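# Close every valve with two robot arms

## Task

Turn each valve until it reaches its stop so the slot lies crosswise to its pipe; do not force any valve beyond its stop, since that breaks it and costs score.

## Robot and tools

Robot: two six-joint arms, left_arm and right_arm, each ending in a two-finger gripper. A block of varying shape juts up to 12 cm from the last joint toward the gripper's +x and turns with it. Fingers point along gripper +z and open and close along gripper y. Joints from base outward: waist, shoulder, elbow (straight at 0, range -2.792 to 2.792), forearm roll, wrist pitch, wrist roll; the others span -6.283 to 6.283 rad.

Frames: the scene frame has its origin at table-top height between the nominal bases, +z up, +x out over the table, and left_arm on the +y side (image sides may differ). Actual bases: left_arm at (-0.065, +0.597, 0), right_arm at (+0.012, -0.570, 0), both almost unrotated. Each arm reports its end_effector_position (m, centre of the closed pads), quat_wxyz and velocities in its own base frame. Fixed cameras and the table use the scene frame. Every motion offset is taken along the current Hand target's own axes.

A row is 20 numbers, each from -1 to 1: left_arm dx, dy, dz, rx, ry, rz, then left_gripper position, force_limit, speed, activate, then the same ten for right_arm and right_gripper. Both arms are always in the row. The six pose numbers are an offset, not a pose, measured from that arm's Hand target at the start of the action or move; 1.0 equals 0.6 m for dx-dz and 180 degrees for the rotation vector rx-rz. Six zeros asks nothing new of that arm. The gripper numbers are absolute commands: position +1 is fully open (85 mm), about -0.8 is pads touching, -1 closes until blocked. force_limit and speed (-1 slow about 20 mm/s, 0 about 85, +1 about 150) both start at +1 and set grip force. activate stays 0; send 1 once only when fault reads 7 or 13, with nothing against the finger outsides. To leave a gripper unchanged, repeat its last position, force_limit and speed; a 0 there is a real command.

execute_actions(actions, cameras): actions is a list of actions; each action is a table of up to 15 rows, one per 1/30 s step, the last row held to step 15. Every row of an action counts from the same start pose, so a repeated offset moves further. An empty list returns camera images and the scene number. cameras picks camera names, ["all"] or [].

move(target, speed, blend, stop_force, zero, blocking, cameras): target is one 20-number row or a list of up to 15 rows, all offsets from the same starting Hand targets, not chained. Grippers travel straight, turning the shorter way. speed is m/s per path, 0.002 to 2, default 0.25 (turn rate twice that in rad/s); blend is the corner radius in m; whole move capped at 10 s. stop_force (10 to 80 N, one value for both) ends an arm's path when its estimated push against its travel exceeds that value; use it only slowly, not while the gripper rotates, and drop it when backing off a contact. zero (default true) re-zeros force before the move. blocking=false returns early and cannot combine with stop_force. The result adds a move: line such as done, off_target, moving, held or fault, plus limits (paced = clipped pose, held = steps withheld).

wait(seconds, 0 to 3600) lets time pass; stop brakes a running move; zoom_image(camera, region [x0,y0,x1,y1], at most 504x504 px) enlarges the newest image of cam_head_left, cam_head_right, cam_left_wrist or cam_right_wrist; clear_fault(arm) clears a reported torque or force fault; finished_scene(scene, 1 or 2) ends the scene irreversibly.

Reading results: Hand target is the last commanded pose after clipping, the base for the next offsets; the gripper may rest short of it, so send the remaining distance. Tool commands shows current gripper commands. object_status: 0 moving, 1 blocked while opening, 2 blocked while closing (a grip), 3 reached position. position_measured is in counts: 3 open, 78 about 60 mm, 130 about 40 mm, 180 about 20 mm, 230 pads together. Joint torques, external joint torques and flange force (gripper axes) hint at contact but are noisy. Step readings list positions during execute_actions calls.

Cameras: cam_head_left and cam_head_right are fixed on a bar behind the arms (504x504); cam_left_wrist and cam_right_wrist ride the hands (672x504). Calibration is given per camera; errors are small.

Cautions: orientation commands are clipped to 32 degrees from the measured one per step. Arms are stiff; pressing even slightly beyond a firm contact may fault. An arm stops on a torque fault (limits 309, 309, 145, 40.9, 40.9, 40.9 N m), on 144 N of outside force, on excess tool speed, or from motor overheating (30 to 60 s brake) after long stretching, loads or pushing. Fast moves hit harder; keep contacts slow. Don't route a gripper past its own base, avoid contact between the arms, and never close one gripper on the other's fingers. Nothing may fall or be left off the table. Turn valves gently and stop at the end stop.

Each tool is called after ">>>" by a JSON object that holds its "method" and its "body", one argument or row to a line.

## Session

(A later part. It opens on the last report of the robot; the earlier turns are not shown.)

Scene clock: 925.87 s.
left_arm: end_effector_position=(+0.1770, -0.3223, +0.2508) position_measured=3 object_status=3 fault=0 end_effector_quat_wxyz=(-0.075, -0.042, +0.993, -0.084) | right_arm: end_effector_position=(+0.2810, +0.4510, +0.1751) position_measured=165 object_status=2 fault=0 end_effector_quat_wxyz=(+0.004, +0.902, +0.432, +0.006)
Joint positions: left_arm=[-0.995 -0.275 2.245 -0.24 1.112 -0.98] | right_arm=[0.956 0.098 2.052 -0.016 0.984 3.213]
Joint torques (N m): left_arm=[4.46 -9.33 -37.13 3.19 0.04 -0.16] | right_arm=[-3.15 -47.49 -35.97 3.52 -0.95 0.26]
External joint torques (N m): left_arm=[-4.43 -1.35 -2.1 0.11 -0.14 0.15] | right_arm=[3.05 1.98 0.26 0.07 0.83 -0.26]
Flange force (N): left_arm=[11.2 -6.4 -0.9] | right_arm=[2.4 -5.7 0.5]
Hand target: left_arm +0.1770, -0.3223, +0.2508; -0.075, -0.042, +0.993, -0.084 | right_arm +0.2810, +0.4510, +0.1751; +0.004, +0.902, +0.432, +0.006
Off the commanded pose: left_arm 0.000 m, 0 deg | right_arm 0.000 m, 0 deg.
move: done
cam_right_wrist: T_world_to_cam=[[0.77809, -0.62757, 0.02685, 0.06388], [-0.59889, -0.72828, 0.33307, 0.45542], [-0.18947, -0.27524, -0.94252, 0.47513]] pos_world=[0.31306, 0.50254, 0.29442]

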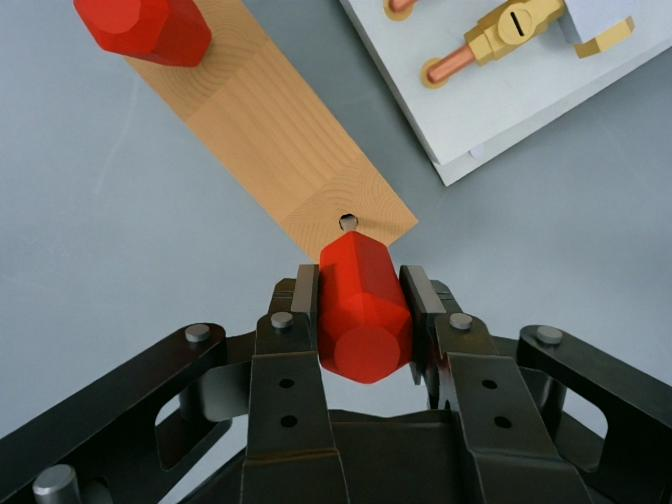

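>>> {"method": "move", "body": {
  "target": [0,0,0,0,0,0,1,1,1,0,0,0,0.035,0,0,0,-1,0,-1,0],
  "speed": 0.03,
  "stop_force": 12,
  "cameras": ["cam_right_wrist"]
}}

>>> {"method": "zoom_image", "body": {
  "camera": "cam_right_wrist",
  "region": [310, 190, 390, 250]
}}

Scene clock: 930.03 s.
left_arm: end_effector_position=(+0.1770, -0.3223, +0.2508) position_measured=3 object_status=3 fault=0 end_effector_quat_wxyz=(-0.075, -0.042, +0.993, -0.084) | right_arm: end_effector_position=(+0.2813, +0.4509, +0.1541) position_measured=165 object_status=2 fault=0 end_effector_quat_wxyz=(+0.004, +0.902, +0.432, +0.006)
Joint positions: left_arm=[-0.995 -0.275 2.245 -0.24 1.112 -0.98] | right_arm=[0.955 0.12 2.073 -0.017 0.942 3.213]
Joint torques (N m): left_arm=[4.42 -8.94 -37.03 3.2 0.03 -0.16] | right_arm=[-3.5 -48.72 -34.9 3.3 -0.93 0.23]
External joint torques (N m): left_arm=[-4.32 -2.11 -2.23 0.1 -0.12 0.15] | right_arm=[3.58 1.94 0.42 0.18 0.83 -0.23]
Flange force (N): left_arm=[11.8 -5.3 -1.9] | right_arm=[2.0 -6.7 0.7]
Hand target: left_arm +0.1770, -0.3223, +0.2508; -0.075, -0.042, +0.993, -0.084 | right_arm +0.2813, +0.4509, +0.1541; +0.004, +0.902, +0.432, +0.006
Off the commanded pose: left_arm 0.000 m, 0 deg | right_arm 0.000 m, 0 deg.
move: done
cam_right_wrist: T_world_to_cam=[[0.77809, -0.62757, 0.02685, 0.06421], [-0.59889, -0.72828, 0.33307, 0.46259], [-0.18947, -0.27524, -0.94252, 0.45539]] pos_world=[0.31336, 0.50254, 0.27342]

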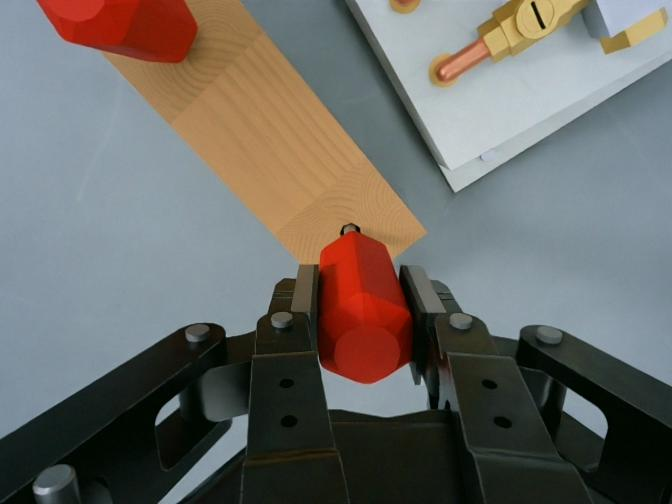

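Scaled by 6.300.

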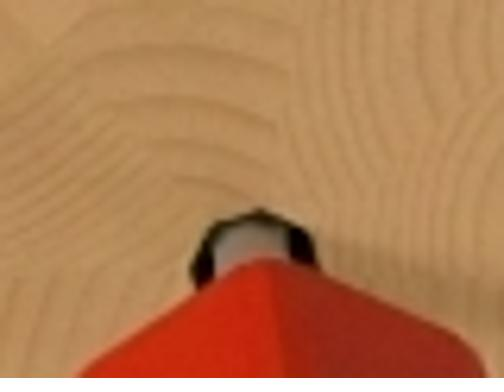

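>>> {"method": "move", "body": {
  "target": [0,0,0,0,0,0,1,1,1,0,0,0,0.045,0,0,0,-1,0,-1,0],
  "speed": 0.03,
  "stop_force": 12
}}

>>> {"method": "move", "body": {
  "target": [0,0,0,0,0,0,1,1,1,0,0,0,0.01,0,0,0,-1,0,-1,0],
  "speed": 0.01,
  "stop_force": 10,
  "cameras": ["cam_right_wrist","cam_head_left","cam_head_right"]
}}

Scene clock: 936.77 s.
left_arm: end_effector_position=(+0.1770, -0.3223, +0.2508) position_measured=3 object_status=3 fault=0 end_effector_quat_wxyz=(-0.075, -0.042, +0.993, -0.084) | right_arm: end_effector_position=(+0.2818, +0.4509, +0.1271) position_measured=165 object_status=2 fault=0 end_effector_quat_wxyz=(+0.004, +0.902, +0.432, +0.006)
Joint positions: left_arm=[-0.995 -0.275 2.245 -0.24 1.112 -0.98] | right_arm=[0.955 0.15 2.097 -0.017 0.887 3.214]
Joint torques (N m): left_arm=[4.39 -9.13 -37.08 3.22 0.03 -0.15] | right_arm=[-3.61 -50.74 -33.49 3.07 -0.92 0.24]
External joint torques (N m): left_arm=[-4.31 -1.85 -2.24 0.08 -0.13 0.14] | right_arm=[3.5 2.25 0.51 0.25 0.82 -0.24]
Flange force (N): left_arm=[11.5 -5.7 -1.6] | right_arm=[2.2 -6.5 1.3]
Hand target: left_arm +0.1770, -0.3223, +0.2508; -0.075, -0.042, +0.993, -0.084 | right_arm +0.2818, +0.4509, +0.1271; +0.004, +0.902, +0.432, +0.006
Off the commanded pose: left_arm 0.000 m, 0 deg | right_arm 0.000 m, 0 deg.
move: done

Scene clock: 937.83 s.
left_arm: end_effector_position=(+0.1770, -0.3223, +0.2508) position_measured=3 object_status=3 fault=0 end_effector_quat_wxyz=(-0.075, -0.042, +0.993, -0.084) | right_arm: end_effector_position=(+0.2819, +0.4509, +0.1225) position_measured=165 object_status=2 fault=0 end_effector_quat_wxyz=(+0.004, +0.902, +0.432, +0.007)
Joint positions: left_arm=[-0.995 -0.275 2.245 -0.24 1.112 -0.98] | right_arm=[0.955 0.156 2.101 -0.018 0.877 3.214]
Joint torques (N m): left_arm=[4.23 -9.12 -36.95 3.2 0.04 -0.14] | right_arm=[-3.53 -35.63 -22.38 3.21 -1.61 0.27]
External joint torques (N m): left_arm=[-4.21 -1.5 -2.28 0.1 -0.14 0.13] | right_arm=[3.83 -13.79 -10.49 0.1 1.5 -0.27]
Flange force (N): left_arm=[10.8 -6.2 -1.4] | right_arm=[-1.1 -6.3 -28.6]
Hand target: left_arm +0.1770, -0.3223, +0.2508; -0.075, -0.042, +0.993, -0.084 | right_arm +0.2819, +0.4509, +0.1225; +0.004, +0.902, +0.432, +0.007 (not the last commanded pose)
Off the commanded pose: left_arm 0.000 m, 0 deg | right_arm 0.001 m, 0 deg.
move: contact (right_arm)
cam_right_wrist: T_world_to_cam=[[0.77813, -0.62753, 0.02684, 0.06456], [-0.59888, -0.72837, 0.33291, 0.47355], [-0.18936, -0.27512, -0.94258, 0.42564]] pos_world=[0.31396, 0.50254, 0.24182]
Images, in order (width x height): cam_head_left 504x504, cam_head_right 504x504, cam_right_wrist 672x504.

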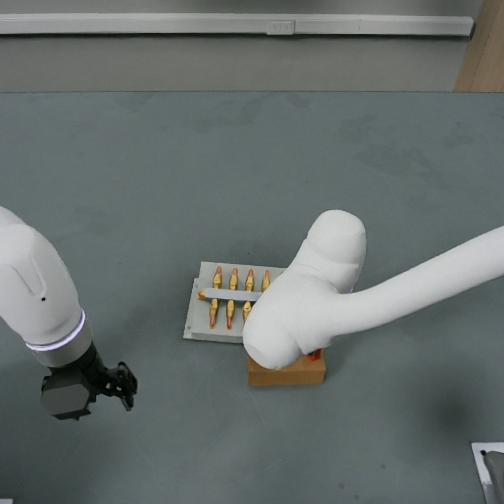

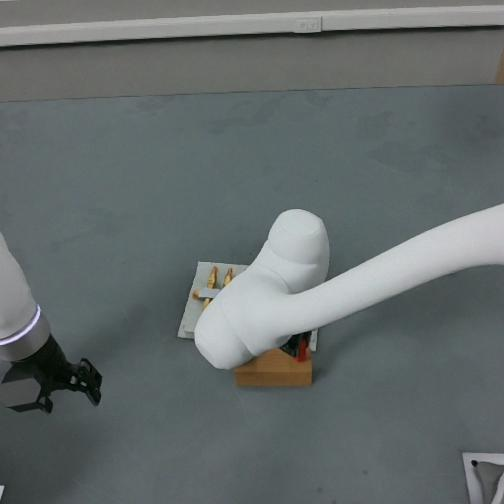

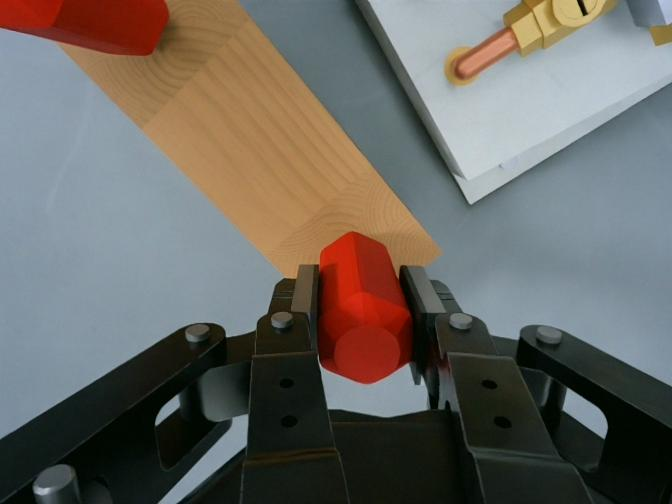

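>>> {"method": "move", "body": {
  "target": [0,0,0,0,0,0,1,1,1,0,0,0,-0.0008,0,0,0,-1,0,-1,0],
  "speed": 0.02
}}

>>> {"method": "move", "body": {
  "target": [
    [0,0,0,0,0,0,1,1,1,0,0,0,0,0,0,0,0.4,0,-0.6,0],
    [0,0,0,0,0,0,1,1,1,0,0,0,-0.03,0,0,0,0.4,0,-0.6,0],
    [0,0,0,0,0,0,1,1,1,0,0,0,-0.2,0,0,0,0.4,0,-0.6,0]
  ],
  "speed": [0.05,0.05,0.2],
  "blend": [0,0.005,0],
  "cameras": ["cam_right_wrist"]
}}

Scene clock: 941.13 s.
left_arm: end_effector_position=(+0.1770, -0.3223, +0.2508) position_measured=3 object_status=3 fault=0 end_effector_quat_wxyz=(-0.075, -0.042, +0.993, -0.084) | right_arm: end_effector_position=(+0.2819, +0.4509, +0.1229) position_measured=165 object_status=2 fault=0 end_effector_quat_wxyz=(+0.004, +0.902, +0.432, +0.006)
Joint positions: left_arm=[-0.995 -0.275 2.245 -0.24 1.112 -0.98] | right_arm=[0.955 0.155 2.101 -0.018 0.878 3.214]
Joint torques (N m): left_arm=[4.33 -9.08 -37.06 3.19 0.02 -0.1] | right_arm=[-3.61 -50.83 -33.38 2.99 -0.9 0.21]
External joint torques (N m): left_arm=[-4.31 -1.57 -2.16 0.11 -0.12 0.09] | right_arm=[3.42 2.18 0.55 0.31 0.8 -0.21]
Flange force (N): left_arm=[11.3 -6.1 -1.3] | right_arm=[2.0 -6.4 1.3]
Hand target: left_arm +0.1770, -0.3223, +0.2508; -0.075, -0.042, +0.993, -0.084 | right_arm +0.2819, +0.4509, +0.1230; +0.004, +0.902, +0.432, +0.007
Off the commanded pose: left_arm 0.000 m, 0 deg | right_arm 0.000 m, 0 deg.
move: done

Scene clock: 943.40 s.
left_arm: end_effector_position=(+0.1770, -0.3223, +0.2508) position_measured=3 object_status=3 fault=0 end_effector_quat_wxyz=(-0.075, -0.042, +0.993, -0.084) | right_arm: end_effector_position=(+0.2800, +0.4511, +0.2429) position_measured=78 object_status=3 fault=0 end_effector_quat_wxyz=(+0.004, +0.902, +0.432, +0.006)
Joint positions: left_arm=[-0.995 -0.275 2.245 -0.24 1.112 -0.98] | right_arm=[0.958 0.038 1.978 -0.015 1.118 3.212]
Joint torques (N m): left_arm=[4.53 -9.06 -37.01 3.19 0.02 -0.12] | right_arm=[-3.07 -42.85 -38.02 3.78 -0.66 0.24]
External joint torques (N m): left_arm=[-4.47 -1.8 -2.24 0.11 -0.12 0.11] | right_arm=[3.02 0.78 -0.19 0.06 0.56 -0.24]
Flange force (N): left_arm=[11.9 -6.0 -1.5] | right_arm=[1.2 -5.5 -0.8]
Hand target: left_arm +0.1770, -0.3223, +0.2508; -0.075, -0.042, +0.993, -0.084 | right_arm +0.2800, +0.4511, +0.2430; +0.004, +0.902, +0.432, +0.007
Off the commanded pose: left_arm 0.000 m, 0 deg | right_arm 0.000 m, 0 deg.
move: done
cam_right_wrist: T_world_to_cam=[[0.77812, -0.62755, 0.02677, 0.06297], [-0.59886, -0.72835, 0.33297, 0.43244], [-0.18946, -0.27512, -0.94256, 0.53885]] pos_world=[0.31206, 0.50274, 0.36222]

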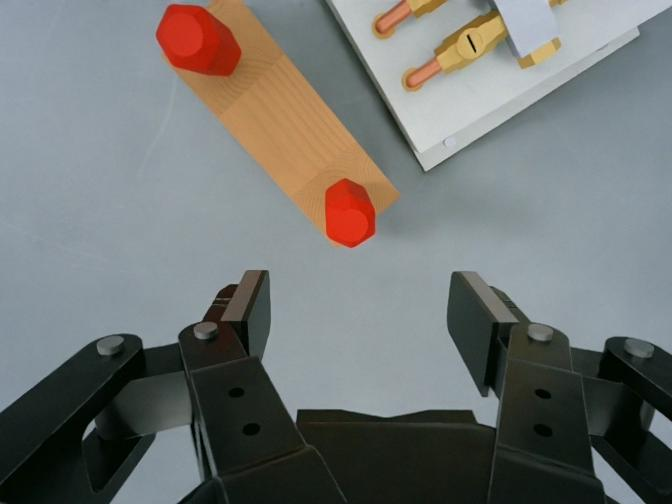

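>>> {"method": "move", "body": {
  "target": [0,0,0,0,0,0,1,1,1,0,0.08,0.13,-0.117,0,0,0,0.4,0,-0.6,0],
  "speed": 0.3,
  "cameras": ["cam_right_wrist"]
}}

>>> {"method": "zoom_image", "body": {
  "camera": "cam_right_wrist",
  "region": [150, 0, 600, 300]
}}

Scene clock: 948.10 s.
left_arm: end_effector_position=(+0.1770, -0.3223, +0.2508) position_measured=3 object_status=3 fault=0 end_effector_quat_wxyz=(-0.075, -0.042, +0.993, -0.084) | right_arm: end_effector_position=(+0.3698, +0.4398, +0.3146) position_measured=78 object_status=3 fault=0 end_effector_quat_wxyz=(+0.004, +0.902, +0.432, +0.006)
Joint positions: left_arm=[-0.995 -0.275 2.245 -0.24 1.112 -0.98] | right_arm=[0.818 0.062 1.815 -0.013 1.256 3.07]
Joint torques (N m): left_arm=[4.29 -8.96 -37.18 3.24 0.01 -0.14] | right_arm=[-3.23 -48.55 -39.76 4.05 -0.66 0.24]
External joint torques (N m): left_arm=[-4.23 -1.93 -2.08 0.06 -0.11 0.13] | right_arm=[3.37 1.51 -0.86 0.05 0.55 -0.24]
Flange force (N): left_arm=[11.5 -5.3 -1.6] | right_arm=[4.3 -5.4 -1.4]
Hand target: left_arm +0.1770, -0.3223, +0.2508; -0.075, -0.042, +0.993, -0.084 | right_arm +0.3698, +0.4398, +0.3146; +0.004, +0.902, +0.432, +0.007
Off the commanded pose: left_arm 0.000 m, 0 deg | right_arm 0.000 m, 0 deg.
move: done
cam_right_wrist: T_world_to_cam=[[0.77813, -0.62753, 0.02684, -0.01596], [-0.59888, -0.72837, 0.33291, 0.45415], [-0.18936, -0.27512, -0.94258, 0.6203]] pos_world=[0.40186, 0.49144, 0.43392]

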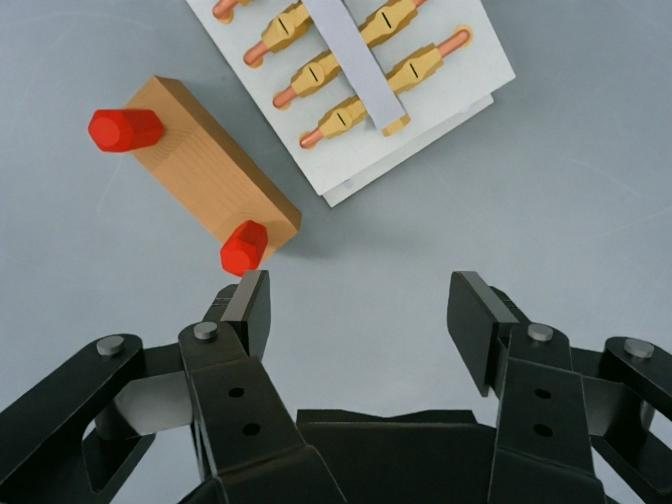

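Scaled by 1.120.

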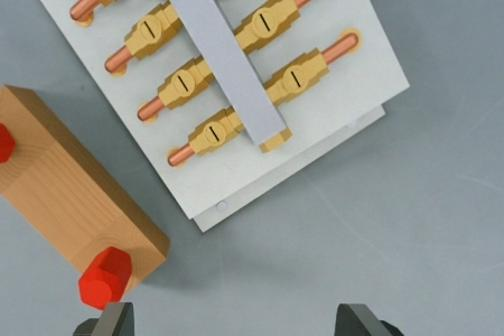

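>>> {"method": "move", "body": {
  "target": [0,0,0,0,0,0,1,1,1,0,-0.02,0.04,-0.06,0,0,0.36,0.4,0,-0.6,0],
  "speed": 0.5,
  "cameras": ["cam_right_wrist"]
}}

>>> {"method": "zoom_image", "body": {
  "camera": "cam_right_wrist",
  "region": [0, 0, 504, 380]
}}

Scene clock: 951.83 s.
left_arm: end_effector_position=(+0.1770, -0.3223, +0.2508) position_measured=3 object_status=3 fault=0 end_effector_quat_wxyz=(-0.075, -0.042, +0.993, -0.084) | right_arm: end_effector_position=(+0.3805, +0.4155, +0.3508) position_measured=78 object_status=3 fault=0 end_effector_quat_wxyz=(+0.000, +0.993, -0.118, +0.008)
Joint positions: left_arm=[-0.995 -0.275 2.245 -0.24 1.112 -0.98] | right_arm=[0.774 0.027 1.784 -0.012 1.321 4.156]
Joint torques (N m): left_arm=[4.4 -9.07 -37.01 3.2 0.01 -0.2] | right_arm=[-3.54 -45.53 -40.86 4.04 -0.66 0.22]
External joint torques (N m): left_arm=[-4.39 -1.57 -2.25 0.1 -0.1 0.19] | right_arm=[3.55 1.51 -0.26 0.05 0.59 -0.22]
Flange force (N): left_arm=[11.2 -6.2 -1.4] | right_arm=[-3.6 -5.7 -0.9]
Hand target: left_arm +0.1770, -0.3223, +0.2508; -0.075, -0.042, +0.993, -0.084 | right_arm +0.3805, +0.4155, +0.3508; +0.000, +0.993, -0.118, +0.008
Off the commanded pose: left_arm 0.000 m, 0 deg | right_arm 0.000 m, 0 deg.
move: done
cam_right_wrist: T_world_to_cam=[[-0.23661, -0.97153, 0.01191, 0.49371], [-0.91751, 0.22745, 0.32624, 0.1572], [-0.31966, 0.06627, -0.94521, 0.55841]] pos_world=[0.43955, 0.4069, 0.47066]

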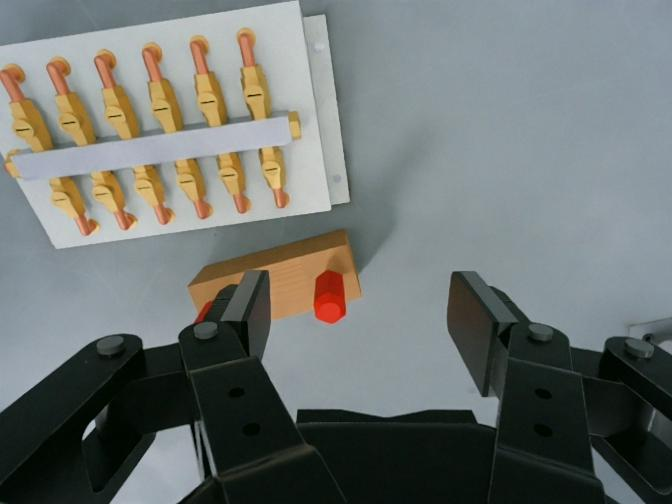

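Scaled by 1.000.

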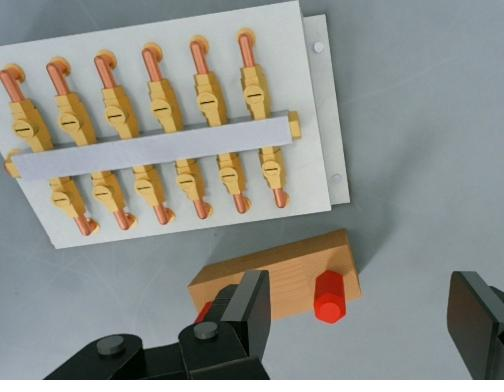

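>>> {"method": "zoom_image", "body": {
  "camera": "cam_right_wrist",
  "region": [0, 20, 150, 240]
}}

>>> {"method": "zoom_image", "body": {
  "camera": "cam_right_wrist",
  "region": [140, 20, 310, 220]
}}

Scaled by 2.291.

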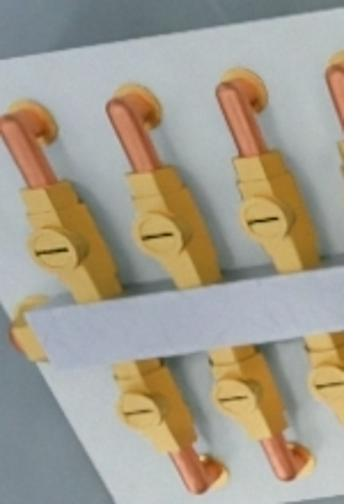

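Scaled by 2.520.

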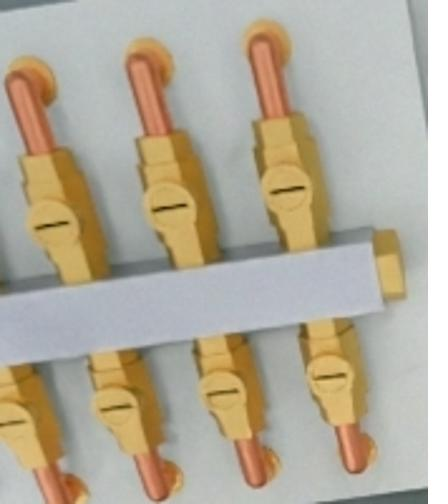

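>>> {"method": "finished_scene", "body": {
  "scene": 1
}}

The scene is finished: the task was done.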